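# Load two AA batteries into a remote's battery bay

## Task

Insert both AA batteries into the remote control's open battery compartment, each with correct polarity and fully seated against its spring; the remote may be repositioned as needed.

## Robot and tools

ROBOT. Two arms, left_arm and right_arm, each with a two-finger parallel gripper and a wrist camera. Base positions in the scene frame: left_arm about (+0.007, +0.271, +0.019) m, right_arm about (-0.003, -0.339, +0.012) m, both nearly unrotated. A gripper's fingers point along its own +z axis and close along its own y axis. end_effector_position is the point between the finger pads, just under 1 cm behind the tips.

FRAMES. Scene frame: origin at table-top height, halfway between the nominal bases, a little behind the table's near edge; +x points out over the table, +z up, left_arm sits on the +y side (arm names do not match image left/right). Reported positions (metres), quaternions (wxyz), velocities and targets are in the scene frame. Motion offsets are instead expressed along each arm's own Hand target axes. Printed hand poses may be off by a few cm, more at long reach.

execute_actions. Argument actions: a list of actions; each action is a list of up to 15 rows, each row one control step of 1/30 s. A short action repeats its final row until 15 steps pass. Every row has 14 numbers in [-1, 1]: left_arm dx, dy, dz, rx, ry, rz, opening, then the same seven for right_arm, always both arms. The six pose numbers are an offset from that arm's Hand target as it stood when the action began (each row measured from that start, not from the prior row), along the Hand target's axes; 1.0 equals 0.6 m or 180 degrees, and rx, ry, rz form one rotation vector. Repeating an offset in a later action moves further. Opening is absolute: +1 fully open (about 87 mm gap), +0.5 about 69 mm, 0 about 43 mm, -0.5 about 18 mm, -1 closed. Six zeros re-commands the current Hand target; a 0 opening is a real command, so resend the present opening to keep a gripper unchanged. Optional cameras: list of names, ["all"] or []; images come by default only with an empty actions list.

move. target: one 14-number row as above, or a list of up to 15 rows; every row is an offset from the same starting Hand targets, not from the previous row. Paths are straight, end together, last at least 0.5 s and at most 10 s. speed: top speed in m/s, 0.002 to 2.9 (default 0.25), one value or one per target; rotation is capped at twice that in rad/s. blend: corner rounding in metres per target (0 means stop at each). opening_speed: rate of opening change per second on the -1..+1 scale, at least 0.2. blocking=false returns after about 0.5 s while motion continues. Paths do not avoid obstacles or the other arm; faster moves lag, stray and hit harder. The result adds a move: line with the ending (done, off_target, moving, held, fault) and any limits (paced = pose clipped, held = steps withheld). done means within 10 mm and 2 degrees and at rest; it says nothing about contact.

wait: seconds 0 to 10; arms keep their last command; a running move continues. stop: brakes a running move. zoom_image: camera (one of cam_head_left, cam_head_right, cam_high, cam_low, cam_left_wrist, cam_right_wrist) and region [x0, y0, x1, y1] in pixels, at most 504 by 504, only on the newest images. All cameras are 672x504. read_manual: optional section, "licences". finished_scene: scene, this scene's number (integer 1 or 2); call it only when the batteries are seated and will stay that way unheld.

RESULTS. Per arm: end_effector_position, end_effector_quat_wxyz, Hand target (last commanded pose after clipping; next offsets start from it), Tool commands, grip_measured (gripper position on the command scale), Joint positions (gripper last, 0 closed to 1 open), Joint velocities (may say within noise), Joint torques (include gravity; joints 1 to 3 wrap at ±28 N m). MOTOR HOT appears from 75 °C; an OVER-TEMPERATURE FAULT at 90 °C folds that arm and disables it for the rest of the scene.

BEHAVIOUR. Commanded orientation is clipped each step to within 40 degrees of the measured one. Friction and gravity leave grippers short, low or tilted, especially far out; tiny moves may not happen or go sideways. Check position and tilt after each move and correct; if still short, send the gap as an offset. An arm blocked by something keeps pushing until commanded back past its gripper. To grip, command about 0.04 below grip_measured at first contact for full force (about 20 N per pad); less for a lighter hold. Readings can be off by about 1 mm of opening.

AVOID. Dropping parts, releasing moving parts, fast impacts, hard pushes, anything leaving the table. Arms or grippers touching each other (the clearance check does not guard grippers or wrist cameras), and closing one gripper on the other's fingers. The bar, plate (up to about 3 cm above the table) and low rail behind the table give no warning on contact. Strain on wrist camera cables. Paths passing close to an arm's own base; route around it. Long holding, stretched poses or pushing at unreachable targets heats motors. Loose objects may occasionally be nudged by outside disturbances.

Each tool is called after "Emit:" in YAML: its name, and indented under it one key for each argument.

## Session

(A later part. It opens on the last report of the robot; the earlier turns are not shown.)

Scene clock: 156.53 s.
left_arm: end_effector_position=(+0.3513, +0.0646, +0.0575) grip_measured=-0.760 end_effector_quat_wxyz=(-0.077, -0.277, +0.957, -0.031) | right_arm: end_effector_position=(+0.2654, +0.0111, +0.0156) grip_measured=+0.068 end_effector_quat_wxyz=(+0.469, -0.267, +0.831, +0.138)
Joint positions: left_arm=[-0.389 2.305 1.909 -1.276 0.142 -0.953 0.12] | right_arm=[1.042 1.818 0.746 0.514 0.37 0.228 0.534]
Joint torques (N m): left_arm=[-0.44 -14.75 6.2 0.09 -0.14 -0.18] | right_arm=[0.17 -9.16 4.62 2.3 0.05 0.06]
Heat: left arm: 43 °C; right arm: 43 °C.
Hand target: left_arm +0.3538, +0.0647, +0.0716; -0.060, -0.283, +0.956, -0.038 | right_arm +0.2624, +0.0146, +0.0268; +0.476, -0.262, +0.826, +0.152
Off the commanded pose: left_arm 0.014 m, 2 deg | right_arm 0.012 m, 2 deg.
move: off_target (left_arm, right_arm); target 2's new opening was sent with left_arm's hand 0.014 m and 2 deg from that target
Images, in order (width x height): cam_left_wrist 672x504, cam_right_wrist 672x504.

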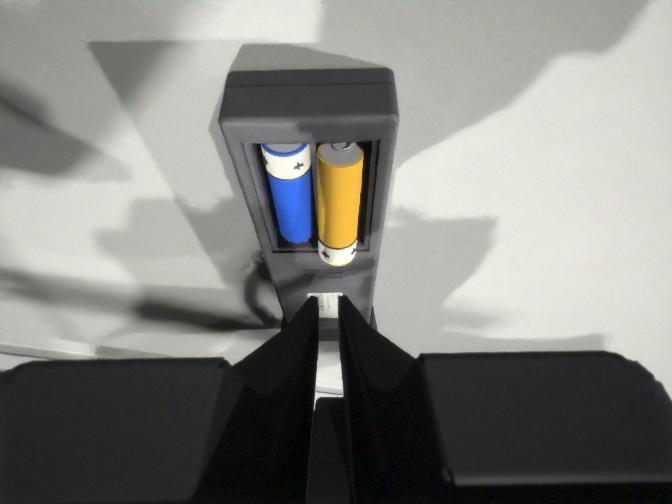

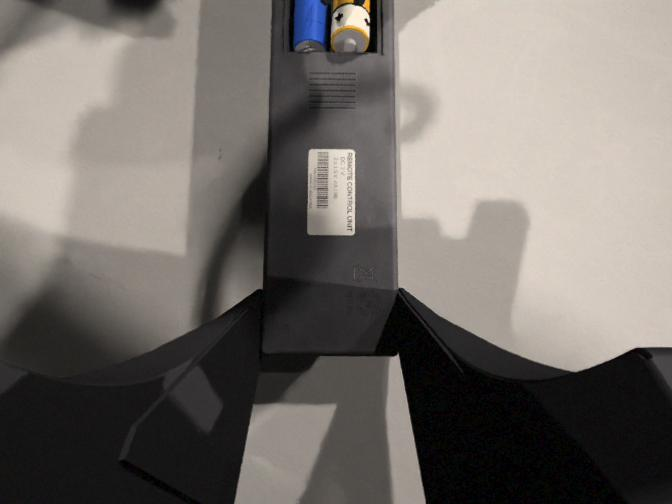

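Emit:
move:
  target:
    - [-0.002,-0.0075,0.015,0,0,-0.0165,-0.76,0,0,0,0,0,0,0.0]
    - [-0.0045,-0.0075,0.075,0,0,-0.0165,-0.76,0,0,0,0,0,0,0.0]
  speed: 0.08
  blend: [0.005,0]
  cameras: ["cam_left_wrist","cam_right_wrist"]

Emit:
zoom_image:
  camera: "cam_left_wrist"
  region: [220, 130, 440, 350]

Emit:
zoom_image:
  camera: "cam_right_wrist"
  region: [260, 0, 420, 120]

Scene clock: 159.07 s.
left_arm: end_effector_position=(+0.3525, +0.0571, +0.0395) grip_measured=-0.760 end_effector_quat_wxyz=(-0.073, -0.305, +0.948, -0.047) | right_arm: end_effector_position=(+0.2654, +0.0111, +0.0156) grip_measured=+0.068 end_effector_quat_wxyz=(+0.469, -0.267, +0.831, +0.138)
Joint positions: left_arm=[-0.392 2.295 1.818 -1.164 0.164 -1.016 0.12] | right_arm=[1.042 1.818 0.746 0.514 0.37 0.228 0.534]
Joint torques (N m): left_arm=[-1.05 -10.18 4.18 0.56 -0.26 -0.14] | right_arm=[0.29 -8.96 5.12 2.28 0.03 0.01]
Heat: left arm: 43 °C; right arm: 43 °C.
Hand target: left_arm +0.3544, +0.0576, +0.0269; -0.061, -0.308, +0.949, -0.036 | right_arm +0.2624, +0.0146, +0.0268; +0.476, -0.262, +0.826, +0.152
Off the commanded pose: left_arm 0.013 m, 2 deg | right_arm 0.012 m, 2 deg.
move: off_target (left_arm, right_arm)
Images, in order (width x height): cam_left_wrist 672x504, cam_right_wrist 672x504.

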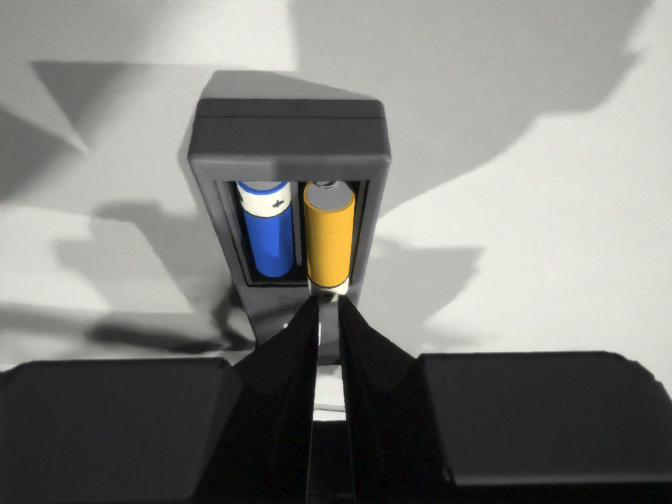

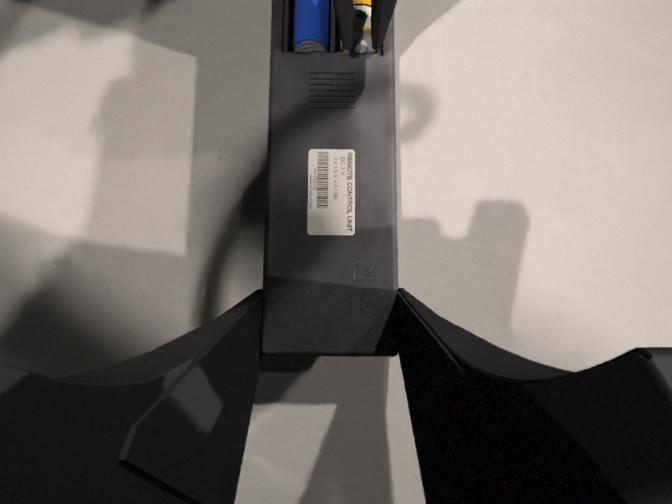

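Scaled by 2.291.

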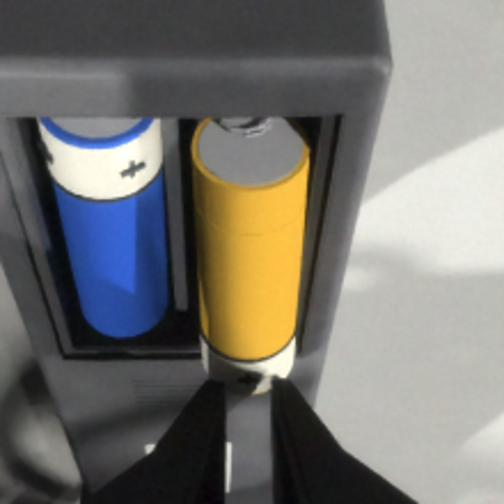

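Scaled by 3.150.

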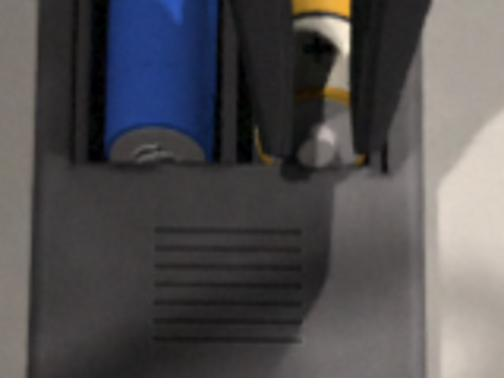

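Emit:
move:
  target: [-0.05,0.0,0.012,0,0,0,-0.76,0,0,0,0,0,0,0.0]
  speed: 0.08
  cameras: ["cam_left_wrist","cam_right_wrist"]

Emit:
zoom_image:
  camera: "cam_left_wrist"
  region: [220, 130, 440, 350]

Emit:
zoom_image:
  camera: "cam_right_wrist"
  region: [260, 0, 420, 120]

Scene clock: 160.63 s.
left_arm: end_effector_position=(+0.3580, +0.0626, +0.0344) grip_measured=-0.760 end_effector_quat_wxyz=(-0.098, -0.312, +0.944, -0.052) | right_arm: end_effector_position=(+0.2654, +0.0111, +0.0156) grip_measured=+0.068 end_effector_quat_wxyz=(+0.469, -0.267, +0.831, +0.138)
Joint positions: left_arm=[-0.36 2.347 1.872 -1.202 0.202 -0.995 0.12] | right_arm=[1.042 1.818 0.746 0.514 0.37 0.228 0.534]
Joint torques (N m): left_arm=[0.75 -8.31 7.66 0.61 -0.63 0.14] | right_arm=[0.35 -8.88 5.23 2.28 0.07 -0.02]
Heat: left arm: 43 °C; right arm: 43 °C.
Hand target: left_arm +0.3777, +0.0743, +0.0156; -0.061, -0.308, +0.949, -0.036 | right_arm +0.2624, +0.0146, +0.0268; +0.476, -0.262, +0.826, +0.152
Off the commanded pose: left_arm 0.030 m, 5 deg | right_arm 0.012 m, 2 deg.
move: off_target (left_arm, right_arm)
Images, in order (width x height): cam_left_wrist 672x504, cam_right_wrist 672x504.

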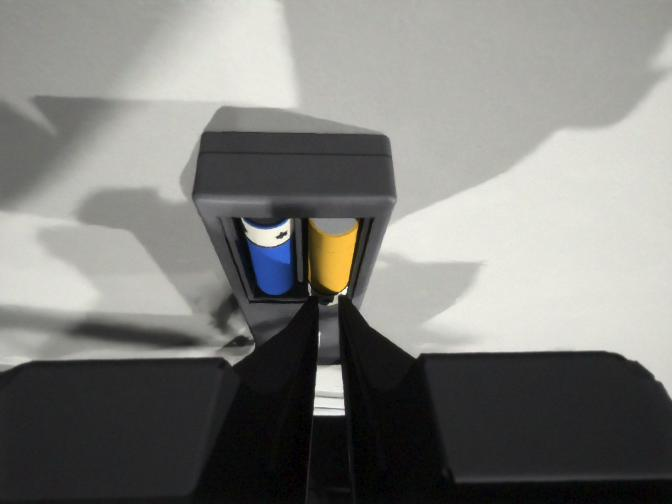

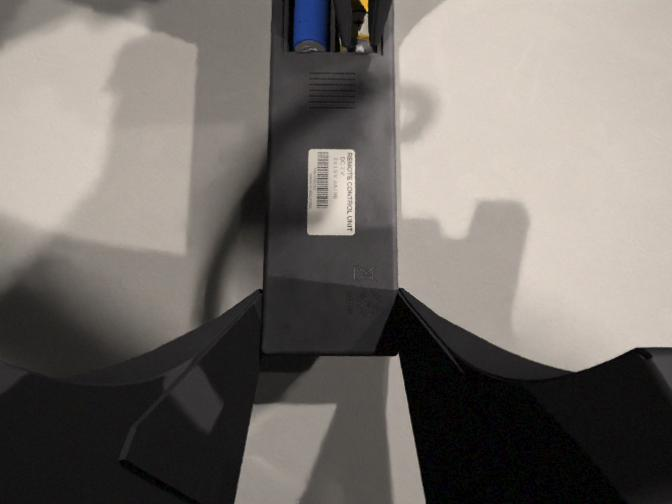

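Scaled by 2.291.

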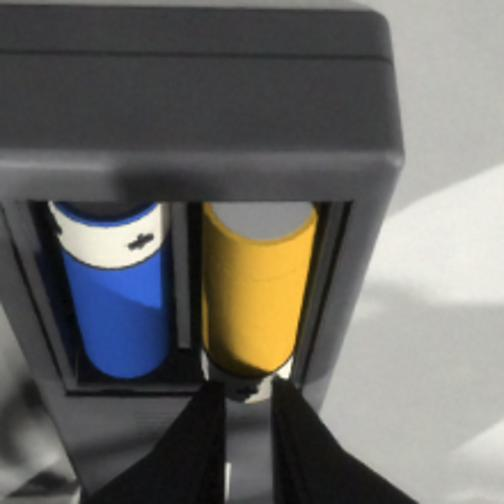

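Scaled by 3.150.

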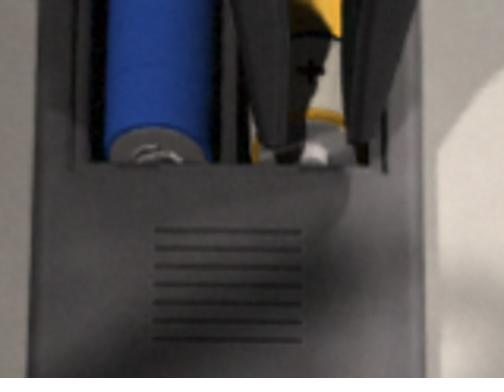

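Emit:
move:
  target: [-0.015,-0.004,0.03,0,-0.02,0,-0.76,0,0,0,0,0,0,0.0]
  speed: 0.08
  cameras: ["cam_left_wrist","cam_right_wrist"]

Emit:
zoom_image:
  camera: "cam_left_wrist"
  region: [220, 130, 440, 350]

Emit:
zoom_image:
  camera: "cam_right_wrist"
  region: [260, 0, 420, 120]

Scene clock: 161.87 s.
left_arm: end_effector_position=(+0.3604, +0.0639, +0.0299) grip_measured=-0.759 end_effector_quat_wxyz=(-0.091, -0.310, +0.945, -0.049) | right_arm: end_effector_position=(+0.2654, +0.0111, +0.0156) grip_measured=+0.068 end_effector_quat_wxyz=(+0.469, -0.267, +0.831, +0.138)
Joint positions: left_arm=[-0.36 2.35 1.864 -1.184 0.187 -0.994 0.12] | right_arm=[1.042 1.818 0.746 0.514 0.37 0.228 0.534]
Joint torques (N m): left_arm=[-0.08 -7.77 4.4 1.14 -1 0.08] | right_arm=[0.27 -9.09 4.98 2.26 0.11 0.02]
Heat: left arm: 43 °C; right arm: 44 °C.
Hand target: left_arm +0.3847, +0.0755, -0.0033; -0.031, -0.308, +0.950, -0.026 | right_arm +0.2624, +0.0146, +0.0268; +0.476, -0.262, +0.825, +0.152
Off the commanded pose: left_arm 0.043 m, 7 deg | right_arm 0.012 m, 2 deg.
move: off_target (left_arm, right_arm)
Images, in order (width x height): cam_left_wrist 672x504, cam_right_wrist 672x504.

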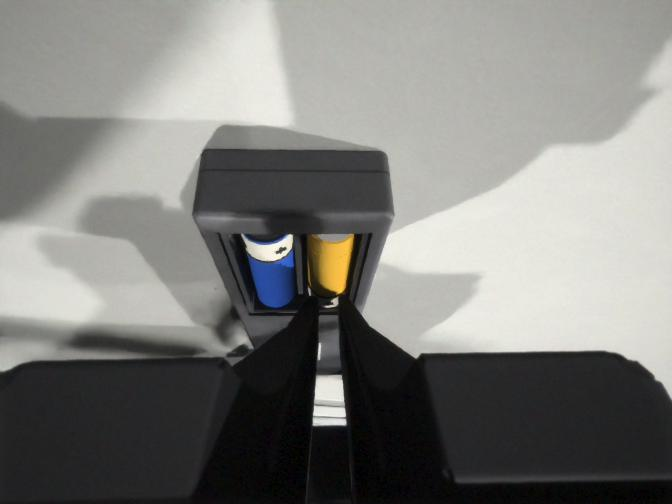

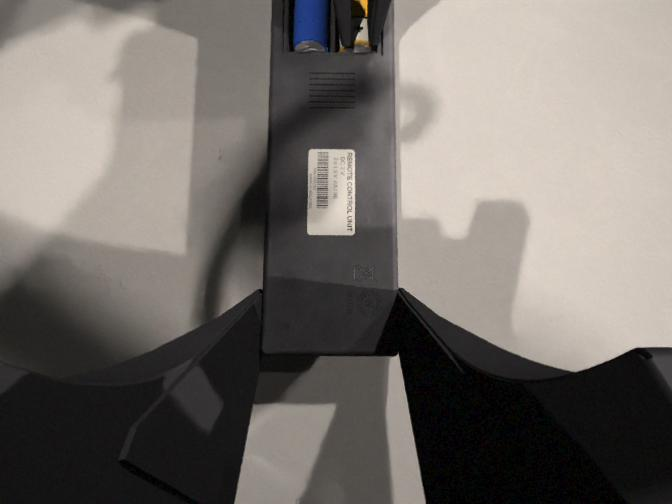

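Scaled by 2.291.

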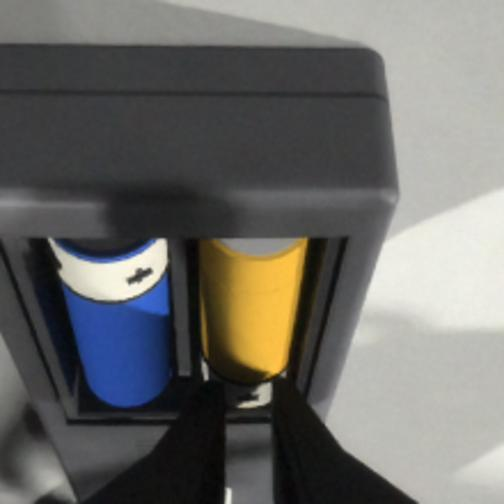

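Scaled by 3.150.

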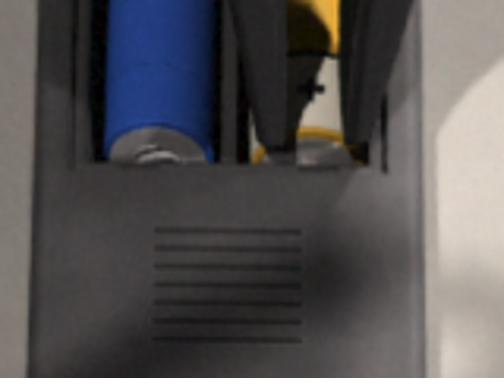

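Emit:
move:
  target:
    - [0.035,0.0,-0.055,0,0.01,0,-0.76,0,0,0,0,0,0,0.0]
    - [0.04,0.0,-0.18,0,0.0,0,-0.76,0,0,0,0,0,0,0.0]
  speed: 0.12
  cameras: ["cam_left_wrist","cam_right_wrist"]

Emit:
zoom_image:
  camera: "cam_left_wrist"
  region: [240, 60, 420, 240]

Emit:
zoom_image:
  camera: "cam_right_wrist"
  region: [260, 0, 420, 120]

Scene clock: 164.60 s.
left_arm: end_effector_position=(+0.3639, +0.0717, +0.0869) grip_measured=-0.760 end_effector_quat_wxyz=(-0.057, -0.305, +0.950, -0.015) | right_arm: end_effector_position=(+0.2654, +0.0111, +0.0156) grip_measured=+0.068 end_effector_quat_wxyz=(+0.469, -0.267, +0.831, +0.138)
Joint positions: left_arm=[-0.379 2.31 2.048 -1.395 0.093 -1.003 0.12] | right_arm=[1.042 1.818 0.746 0.514 0.37 0.228 0.534]
Joint torques (N m): left_arm=[-0.85 -14.31 9.16 0.02 -0.19 -0.13] | right_arm=[0.64 -9.21 5.04 2.27 0.06 -0.02]
Heat: left arm: 43 °C; right arm: 44 °C.
Hand target: left_arm +0.3700, +0.0690, +0.1062; -0.031, -0.309, +0.950, -0.026 | right_arm +0.2624, +0.0146, +0.0268; +0.476, -0.262, +0.825, +0.152
Off the commanded pose: left_arm 0.020 m, 3 deg | right_arm 0.012 m, 2 deg.
move: off_target (left_arm, right_arm)
Images, in order (width x height): cam_left_wrist 672x504, cam_right_wrist 672x504.

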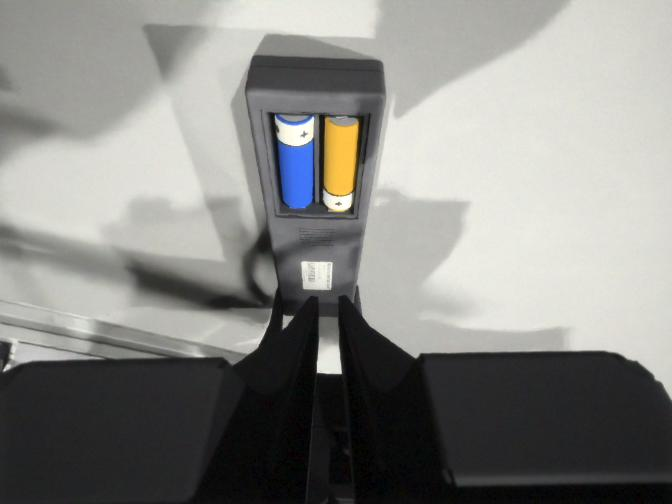

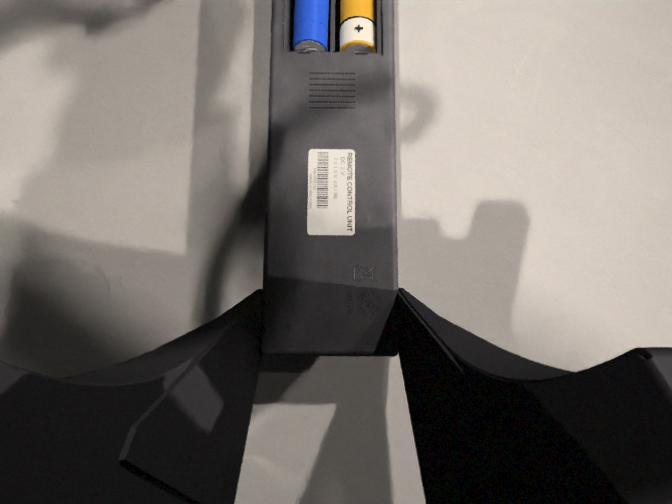

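Scaled by 2.800.

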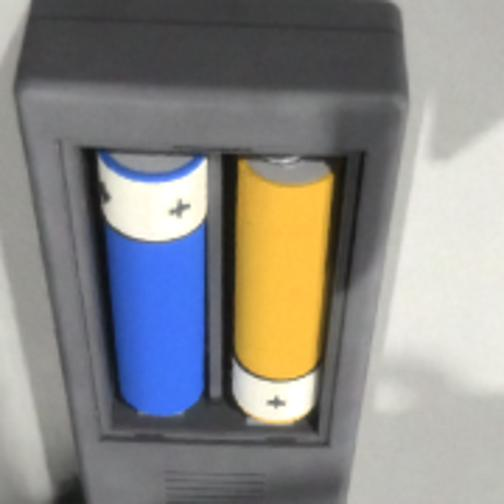

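Scaled by 3.150.

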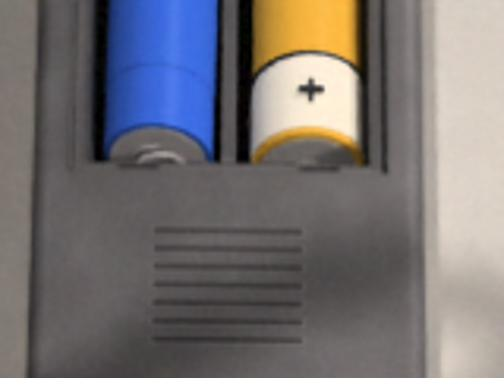

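Emit:
zoom_image:
  camera: "cam_left_wrist"
  region: [260, 100, 380, 220]

Emit:
zoom_image:
  camera: "cam_right_wrist"
  region: [280, 0, 390, 70]

Scaled by 4.200.

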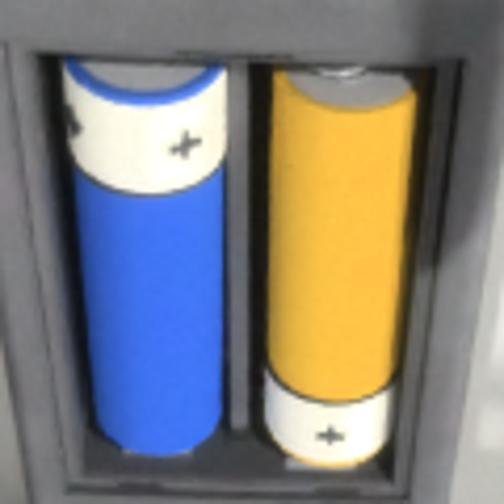

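Scaled by 4.582.

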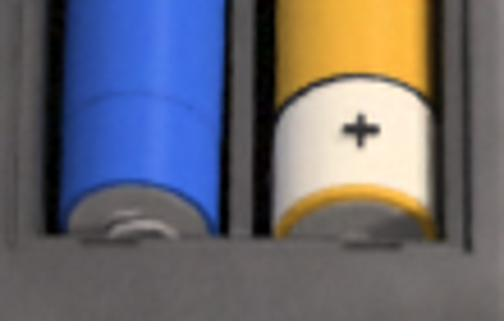

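Emit:
move:
  target:
    - [-0.0525,-0.0018,0.045,0,0,0,-0.76,0,0,0,0,0,0,0.0]
    - [-0.0585,-0.0018,0.115,0,0,0,-0.76,0,0,0,0,0,0,0.0]
  speed: 0.12
  blend: [0.005,0]
  cameras: ["cam_left_wrist","cam_right_wrist"]

Emit:
zoom_image:
  camera: "cam_left_wrist"
  region: [240, 180, 440, 380]

Scene clock: 168.90 s.
left_arm: end_effector_position=(+0.3925, +0.0833, +0.0366) grip_measured=-0.760 end_effector_quat_wxyz=(-0.041, -0.317, +0.947, -0.026) | right_arm: end_effector_position=(+0.2654, +0.0111, +0.0156) grip_measured=+0.068 end_effector_quat_wxyz=(+0.469, -0.267, +0.831, +0.138)
Joint positions: left_arm=[-0.331 2.387 1.987 -1.221 0.087 -0.981 0.12] | right_arm=[1.042 1.818 0.746 0.514 0.37 0.228 0.534]
Joint torques (N m): left_arm=[-0.65 -11.22 6.54 0.31 -0.12 0.16] | right_arm=[0.24 -9.1 5.01 2.23 0.04 0.02]
Heat: left arm: 43 °C; right arm: 44 °C.
Hand target: left_arm +0.3959, +0.0839, +0.0348; -0.031, -0.309, +0.950, -0.026 | right_arm +0.2624, +0.0146, +0.0268; +0.476, -0.262, +0.825, +0.152
Off the commanded pose: left_arm 0.004 m, 1 deg | right_arm 0.012 m, 2 deg.
move: off_target (right_arm)
Images, in order (width x height): cam_left_wrist 672x504, cam_right_wrist 672x504.

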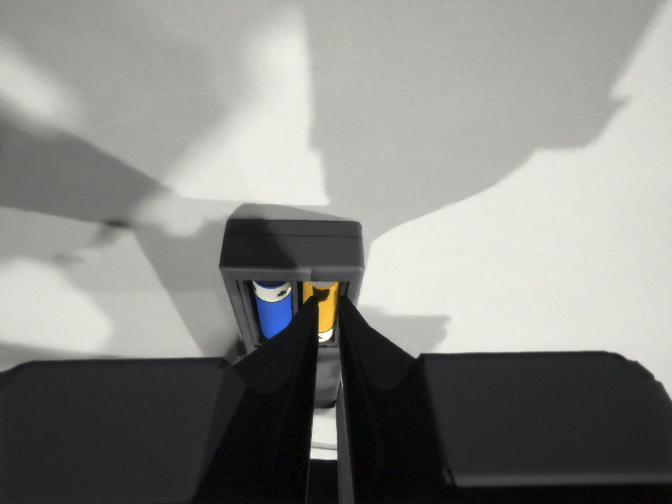

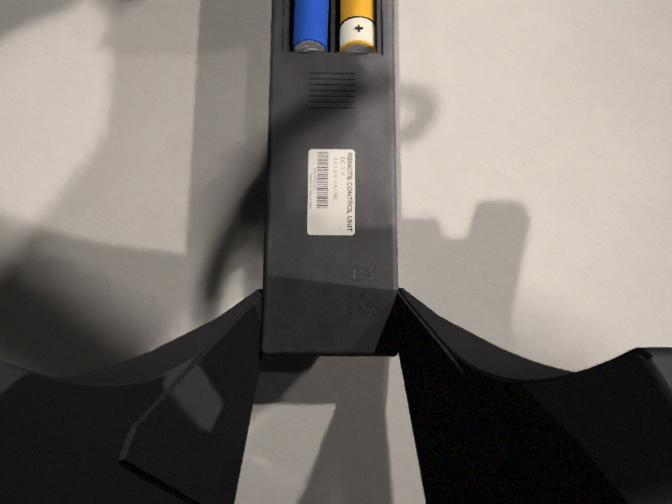

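Scaled by 2.520.

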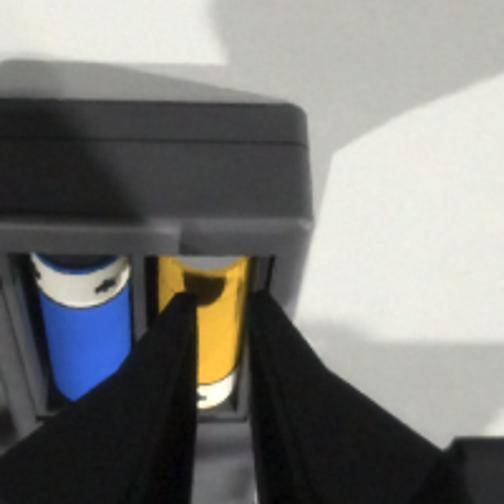

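Emit:
move:
  target:
    - [0,0.0045,-0.006,0,0,0,-0.76,0,0,0,0,0,0,0.0]
    - [-0.001,0.0045,0.033,0,0,0,-0.76,0,0,0,0,0,0,0.0]
  speed: 0.08
  cameras: ["cam_left_wrist"]

Emit:
zoom_image:
  camera: "cam_left_wrist"
  region: [240, 180, 440, 380]

Scene clock: 171.07 s.
left_arm: end_effector_position=(+0.3904, +0.0836, +0.0321) grip_measured=-0.760 end_effector_quat_wxyz=(-0.042, -0.316, +0.947, -0.032) | right_arm: end_effector_position=(+0.2654, +0.0111, +0.0156) grip_measured=+0.068 end_effector_quat_wxyz=(+0.469, -0.267, +0.831, +0.138)
Joint positions: left_arm=[-0.328 2.376 1.948 -1.189 0.098 -0.976 0.12] | right_arm=[1.042 1.818 0.746 0.514 0.37 0.228 0.534]
Joint torques (N m): left_arm=[-0.46 -9.92 3.49 0.69 -0.22 0.11] | right_arm=[0.49 -9.03 4.98 2.29 0.12 0.04]
Heat: left arm: 44 °C; right arm: 44 °C.
Hand target: left_arm +0.3941, +0.0850, +0.0149; -0.031, -0.309, +0.950, -0.027 | right_arm +0.2624, +0.0146, +0.0268; +0.476, -0.262, +0.825, +0.152
Off the commanded pose: left_arm 0.018 m, 2 deg | right_arm 0.012 m, 2 deg.
move: off_target (left_arm, right_arm)
Images, in order (width x height): cam_left_wrist 672x504.

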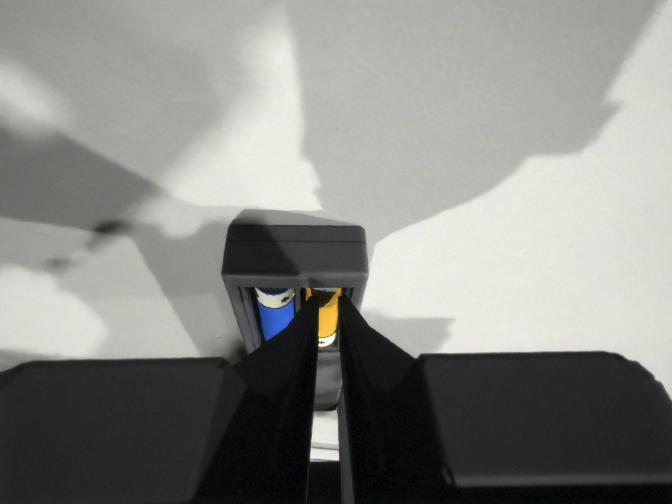

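Scaled by 2.520.

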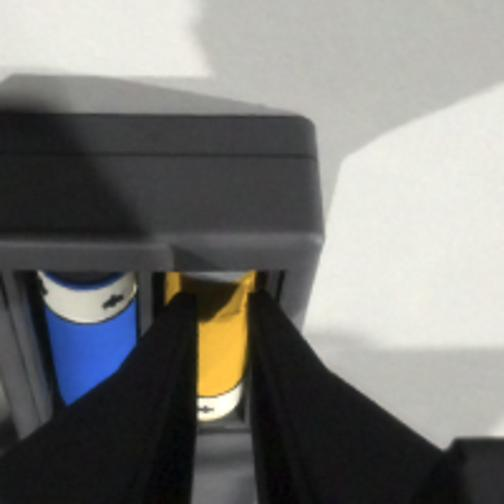

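Emit:
move:
  target:
    - [0.004,0,-0.06,0,0,0,-0.76,0,0,0,0,0,0,0.0]
    - [0.0587,0.0318,-0.05,0,0,0,-0.76,0,0,0,0,0,0,0.0]
  speed: 0.12
  blend: [0.005,0]
  cameras: ["cam_left_wrist"]

Emit:
zoom_image:
  camera: "cam_left_wrist"
  region: [240, 130, 440, 330]

Scene clock: 172.87 s.
left_arm: end_effector_position=(+0.3466, +0.0843, +0.0333) grip_measured=-0.760 end_effector_quat_wxyz=(-0.059, -0.303, +0.951, -0.012) | right_arm: end_effector_position=(+0.2647, +0.0115, +0.0157) grip_measured=+0.068 end_effector_quat_wxyz=(+0.469, -0.267, +0.831, +0.138)
Joint positions: left_arm=[-0.367 2.26 1.747 -1.155 0.089 -0.986 0.12] | right_arm=[1.044 1.817 0.746 0.513 0.37 0.228 0.534]
Joint torques (N m): left_arm=[-0.65 -14.41 5.93 0.32 -0.11 -0.19] | right_arm=[0.38 -9.1 4.94 2.27 0.11 0.01]
Heat: left arm: 44 °C; right arm: 44 °C.
Hand target: left_arm +0.3557, +0.0819, +0.0469; -0.031, -0.309, +0.950, -0.026 | right_arm +0.2624, +0.0146, +0.0268; +0.476, -0.262, +0.826, +0.152
Off the commanded pose: left_arm 0.016 m, 4 deg | right_arm 0.012 m, 2 deg.
move: off_target (left_arm, right_arm)
Images, in order (width x height): cam_left_wrist 672x504.

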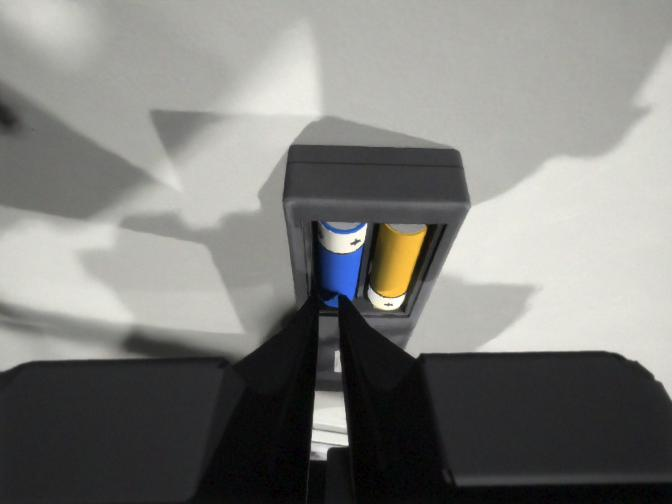

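Scaled by 2.520.

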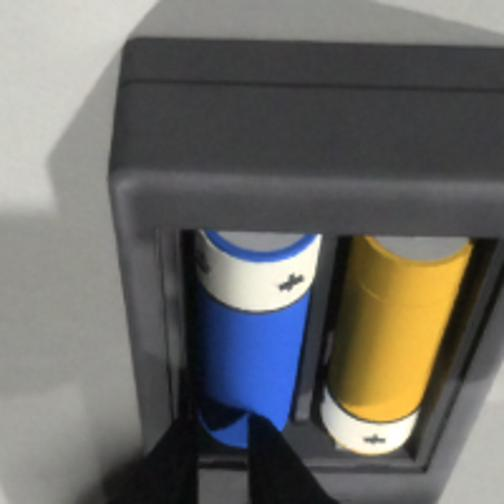

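Emit:
move:
  target:
    - [-0.006,-0.0055,-0.02,0,0,0,-0.76,0,0,0,0,0,0,0.0]
    - [-0.008,-0.0055,0.055,0,0,0,-0.76,0,0,0,0,0,0,0.0]
  speed: 0.1
  blend: [0.005,0]
  cameras: ["cam_left_wrist"]

Emit:
zoom_image:
  camera: "cam_left_wrist"
  region: [240, 130, 440, 330]

Scene clock: 177.60 s.
left_arm: end_effector_position=(+0.3516, +0.0815, +0.0311) grip_measured=-0.760 end_effector_quat_wxyz=(-0.049, -0.303, +0.951, -0.025) | right_arm: end_effector_position=(+0.2647, +0.0115, +0.0157) grip_measured=+0.068 end_effector_quat_wxyz=(+0.469, -0.267, +0.831, +0.138)
Joint positions: left_arm=[-0.366 2.251 1.727 -1.11 0.096 -0.986 0.12] | right_arm=[1.044 1.817 0.746 0.513 0.37 0.228 0.534]
Joint torques (N m): left_arm=[-0.73 -9.2 3.63 0.84 -0.25 -0.19] | right_arm=[0.17 -8.83 4.93 2.23 0.07 0.01]
Heat: left arm: 45 °C; right arm: 44 °C.
Hand target: left_arm +0.3599, +0.0797, +0.0136; -0.031, -0.308, +0.950, -0.026 | right_arm +0.2624, +0.0146, +0.0268; +0.476, -0.262, +0.826, +0.152
Off the commanded pose: left_arm 0.019 m, 2 deg | right_arm 0.012 m, 2 deg.
move: off_target (left_arm, right_arm)
Images, in order (width x height): cam_left_wrist 672x504.

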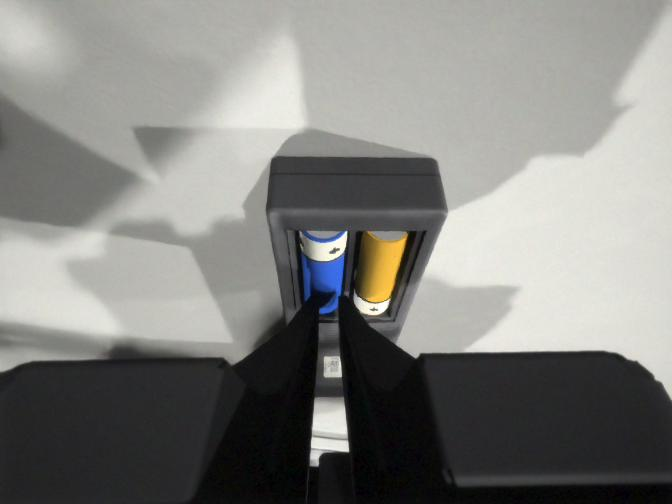

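Scaled by 2.520.

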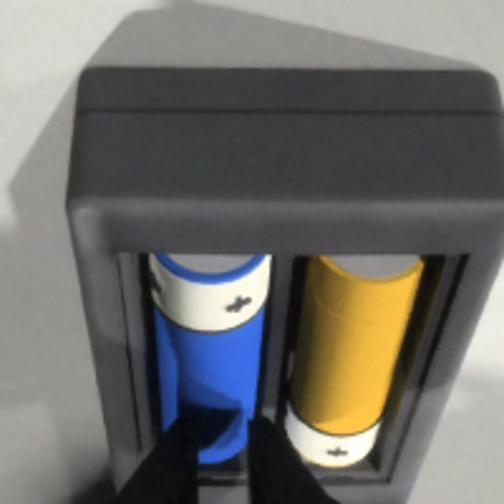

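Emit:
move:
  target:
    - [0.004,0,-0.055,0,0,0,-0.76,0,0,0,0,0,0,0.0]
    - [-0.066,-0.002,-0.05,0,0,0,-0.76,0,0,0,0,0,0,0.0]
    - [-0.068,-0.002,0.002,0,0,0,-0.76,0,0,0,0,0,0,0.0]
  speed: 0.12
  blend: [0.005,0.005,0]
  cameras: ["cam_left_wrist"]

Emit:
zoom_image:
  camera: "cam_left_wrist"
  region: [240, 180, 440, 380]

Scene clock: 179.43 s.
left_arm: end_effector_position=(+0.3907, +0.1025, +0.0334) grip_measured=-0.760 end_effector_quat_wxyz=(-0.037, -0.318, +0.947, -0.035) | right_arm: end_effector_position=(+0.2646, +0.0114, +0.0157) grip_measured=+0.068 end_effector_quat_wxyz=(+0.468, -0.267, +0.831, +0.138)
Joint positions: left_arm=[-0.288 2.336 1.886 -1.158 0.095 -0.942 0.12] | right_arm=[1.044 1.817 0.746 0.513 0.37 0.228 0.534]
Joint torques (N m): left_arm=[-0.91 -8.17 3.64 0.74 -0.22 0.12] | right_arm=[0.01 -9.14 4.93 2.33 0.07 0]
Heat: left arm: 45 °C; right arm: 44 °C.
Hand target: left_arm +0.3936, +0.1025, +0.0094; -0.031, -0.309, +0.950, -0.026 | right_arm +0.2624, +0.0146, +0.0267; +0.476, -0.262, +0.826, +0.152
Off the commanded pose: left_arm 0.024 m, 2 deg | right_arm 0.012 m, 2 deg.
move: off_target (left_arm, right_arm)
Images, in order (width x height): cam_left_wrist 672x504.

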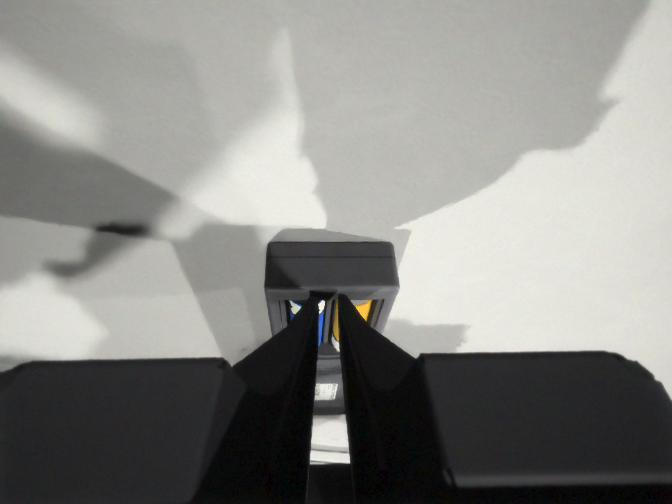

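Scaled by 2.520.

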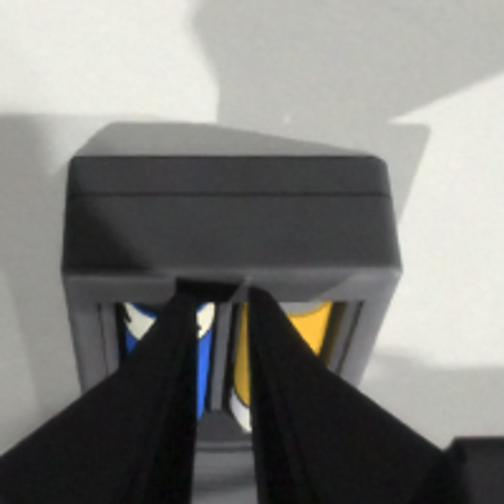

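Emit:
move:
  target:
    - [0,0.0,-0.035,0,0,0,-0.76,0,0,0,0,0,0,0.0]
    - [0.003,0.0115,-0.03,0,0,0,-0.76,0,0,0,0,0,0,0.0]
    - [0.005,0.0115,0.01,0,0,0,-0.76,0,0,0,0,0,0,0.0]
  speed: 0.1
  blend: [0.005,0.005,0]
  cameras: ["cam_left_wrist"]

Emit:
zoom_image:
  camera: "cam_left_wrist"
  region: [240, 180, 440, 380]

Scene clock: 180.93 s.
left_arm: end_effector_position=(+0.3902, +0.1029, +0.0328) grip_measured=-0.760 end_effector_quat_wxyz=(-0.027, -0.317, +0.947, -0.045) | right_arm: end_effector_position=(+0.2646, +0.0114, +0.0157) grip_measured=+0.068 end_effector_quat_wxyz=(+0.468, -0.267, +0.831, +0.138)
Joint positions: left_arm=[-0.286 2.305 1.832 -1.108 0.101 -0.939 0.12] | right_arm=[1.044 1.817 0.746 0.513 0.37 0.228 0.534]
Joint torques (N m): left_arm=[-0.84 -7.42 2.52 0.72 -0.24 0.08] | right_arm=[0.42 -8.84 4.92 2.29 0.06 -0.01]
Heat: left arm: 44 °C; right arm: 44 °C.
Hand target: left_arm +0.3871, +0.1061, +0.0036; -0.031, -0.309, +0.950, -0.026 | right_arm +0.2624, +0.0146, +0.0267; +0.476, -0.262, +0.826, +0.152
Off the commanded pose: left_arm 0.030 m, 2 deg | right_arm 0.012 m, 2 deg.
move: off_target (left_arm, right_arm); blend cut to 0.0039 m at target 1, 0.0039 m at target 2
Images, in order (width x height): cam_left_wrist 672x504.

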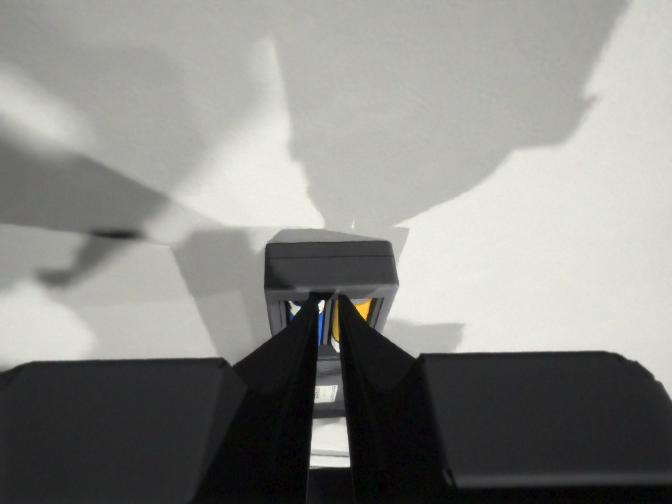

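Scaled by 2.520.

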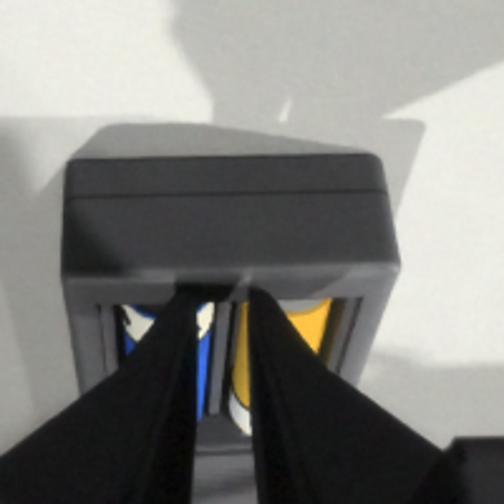

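Emit:
move:
  target:
    - [0.0,0.0,-0.05,0,0,0,-0.76,0,0,0,0,0,0,0.0]
    - [0.02,0.0,-0.2,0,0,0,-0.76,0,0,0,0,0,0,0.0]
  speed: 0.15
  blend: [0.01,0]
  cameras: ["cam_left_wrist","cam_right_wrist"]

Emit:
zoom_image:
  camera: "cam_left_wrist"
  region: [240, 100, 400, 260]

Emit:
zoom_image:
  camera: "cam_right_wrist"
  region: [280, 0, 390, 70]

Scene clock: 183.07 s.
left_arm: end_effector_position=(+0.3784, +0.1091, +0.1089) grip_measured=-0.760 end_effector_quat_wxyz=(-0.054, -0.318, +0.946, -0.019) | right_arm: end_effector_position=(+0.2646, +0.0114, +0.0157) grip_measured=+0.068 end_effector_quat_wxyz=(+0.468, -0.267, +0.831, +0.138)
Joint positions: left_arm=[-0.286 2.306 2.129 -1.479 0.088 -0.937 0.12] | right_arm=[1.044 1.817 0.746 0.513 0.37 0.228 0.534]
Joint torques (N m): left_arm=[-1.13 -13.15 8.91 0.06 -0.13 0.07] | right_arm=[0.17 -9.29 5.08 2.38 0.08 0.02]
Heat: left arm: 44 °C; right arm: 44 °C.
Hand target: left_arm +0.3823, +0.1074, +0.1240; -0.031, -0.309, +0.950, -0.026 | right_arm +0.2624, +0.0146, +0.0267; +0.476, -0.262, +0.826, +0.152
Off the commanded pose: left_arm 0.016 m, 3 deg | right_arm 0.012 m, 2 deg.
move: off_target (left_arm, right_arm)
Images, in order (width x height): cam_left_wrist 672x504, cam_right_wrist 672x504.

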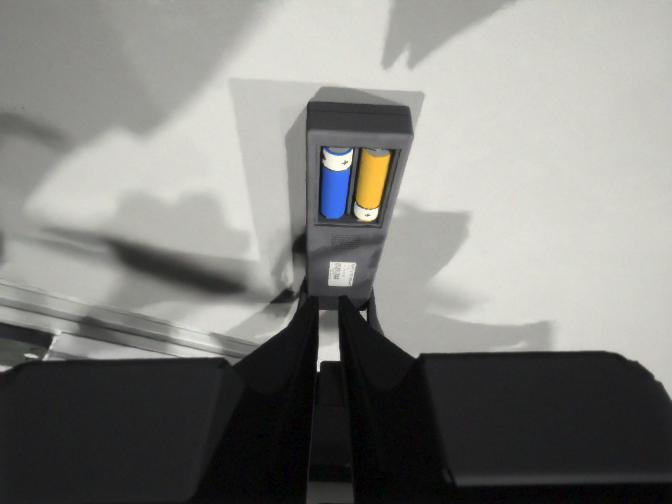

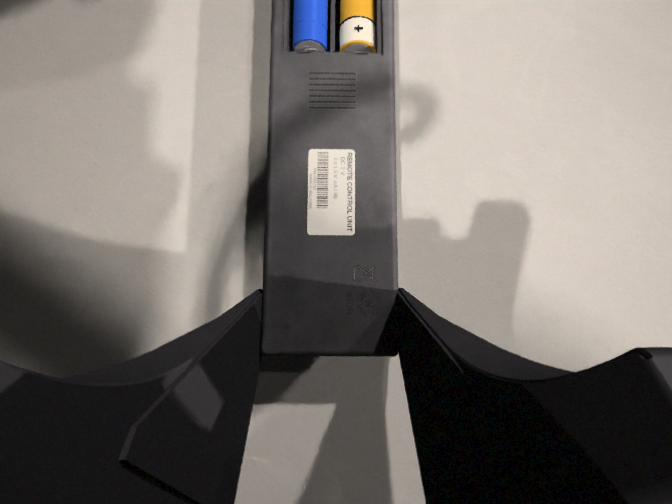

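Scaled by 3.150.

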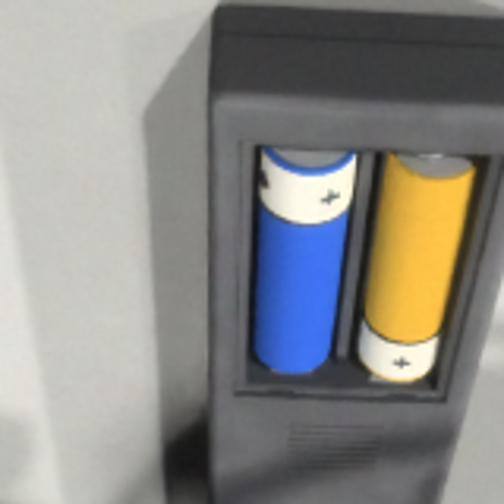

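Scaled by 4.582.

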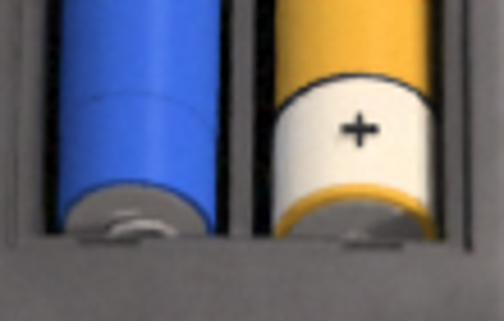

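Emit:
move:
  target:
    - [0,0,0,0,0,0,-0.76,0.0,0,0.012,0,0,0,0.0]
    - [0,0,0,0,0,0,-0.76,0,0,0.012,0,0,0,0.5]
    - [0,0,-0.05,0,0,0,-0.76,0,0,-0.15,0,0,0,0.5]
  speed: 0.12
  opening_speed: 1.0
  cameras: ["cam_left_wrist","cam_right_wrist","cam_head_left"]

Emit:
zoom_image:
  camera: "cam_left_wrist"
  region: [240, 100, 440, 300]

Scene clock: 187.47 s.
left_arm: end_effector_position=(+0.3801, +0.1087, +0.1337) grip_measured=-0.760 end_effector_quat_wxyz=(-0.045, -0.318, +0.947, -0.025) | right_arm: end_effector_position=(+0.2001, -0.0275, +0.0693) grip_measured=+0.500 end_effector_quat_wxyz=(+0.473, -0.270, +0.825, +0.150)
Joint positions: left_arm=[-0.286 2.306 2.232 -1.56 0.088 -0.937 0.12] | right_arm=[1.177 1.403 0.567 0.272 0.466 0.299 0.75]
Joint torques (N m): left_arm=[-0.43 -14.63 9.05 0.06 -0.18 0.13] | right_arm=[0.34 -5.38 5.85 2.08 0.28 0.05]
Heat: left arm: 44 °C; right arm: 44 °C.
Hand target: left_arm +0.3837, +0.1094, +0.1540; -0.031, -0.309, +0.950, -0.027 | right_arm +0.1988, -0.0305, +0.0717; +0.476, -0.262, +0.826, +0.151
Off the commanded pose: left_arm 0.020 m, 2 deg | right_arm 0.004 m, 1 deg.
joint sent to its limit (left arm) — joint 4 (wrist pitch), lower limit. The joint targets still meet the commanded pose.
move: off_target (left_arm)
Images, in order (width x height): cam_head_left 672x504, cam_left_wrist 672x504, cam_right_wrist 672x504.

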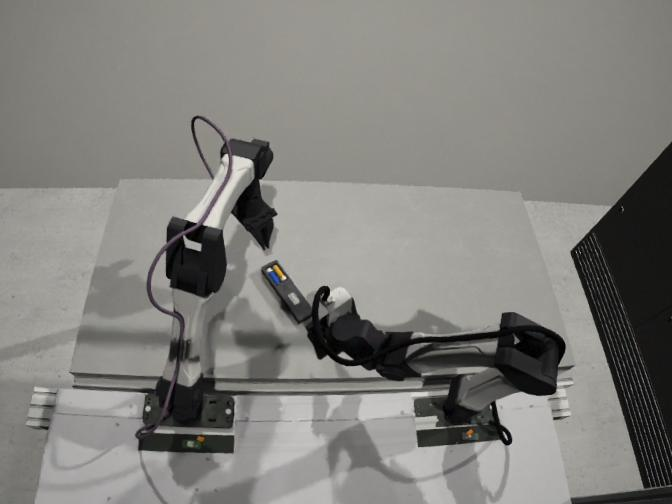

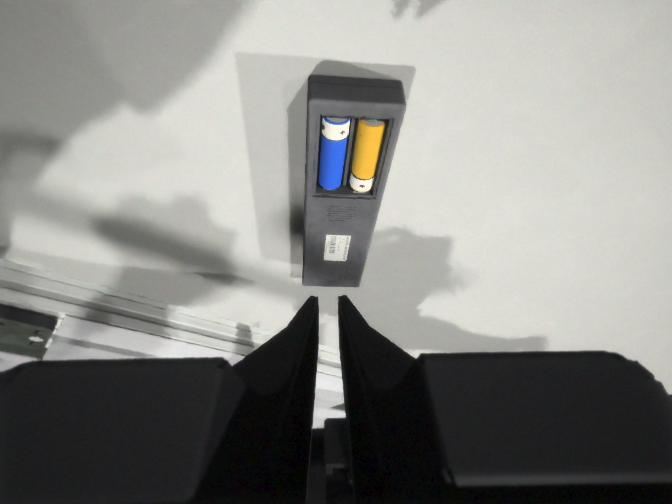

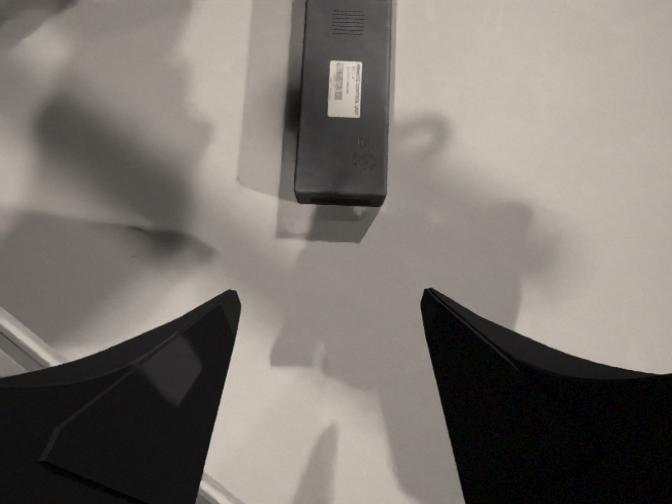

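Scaled by 2.520.

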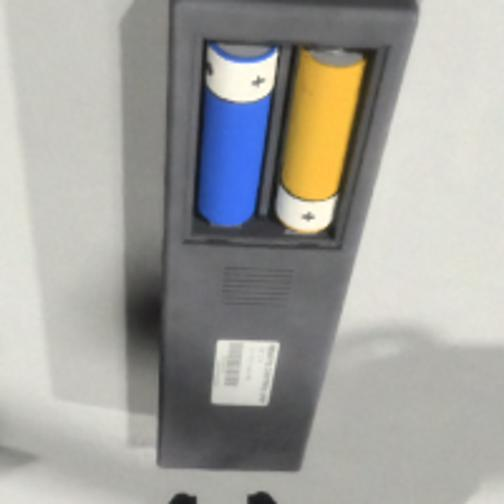

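Emit:
finished_scene:
  scene: 2

The scene is finished: the task was done.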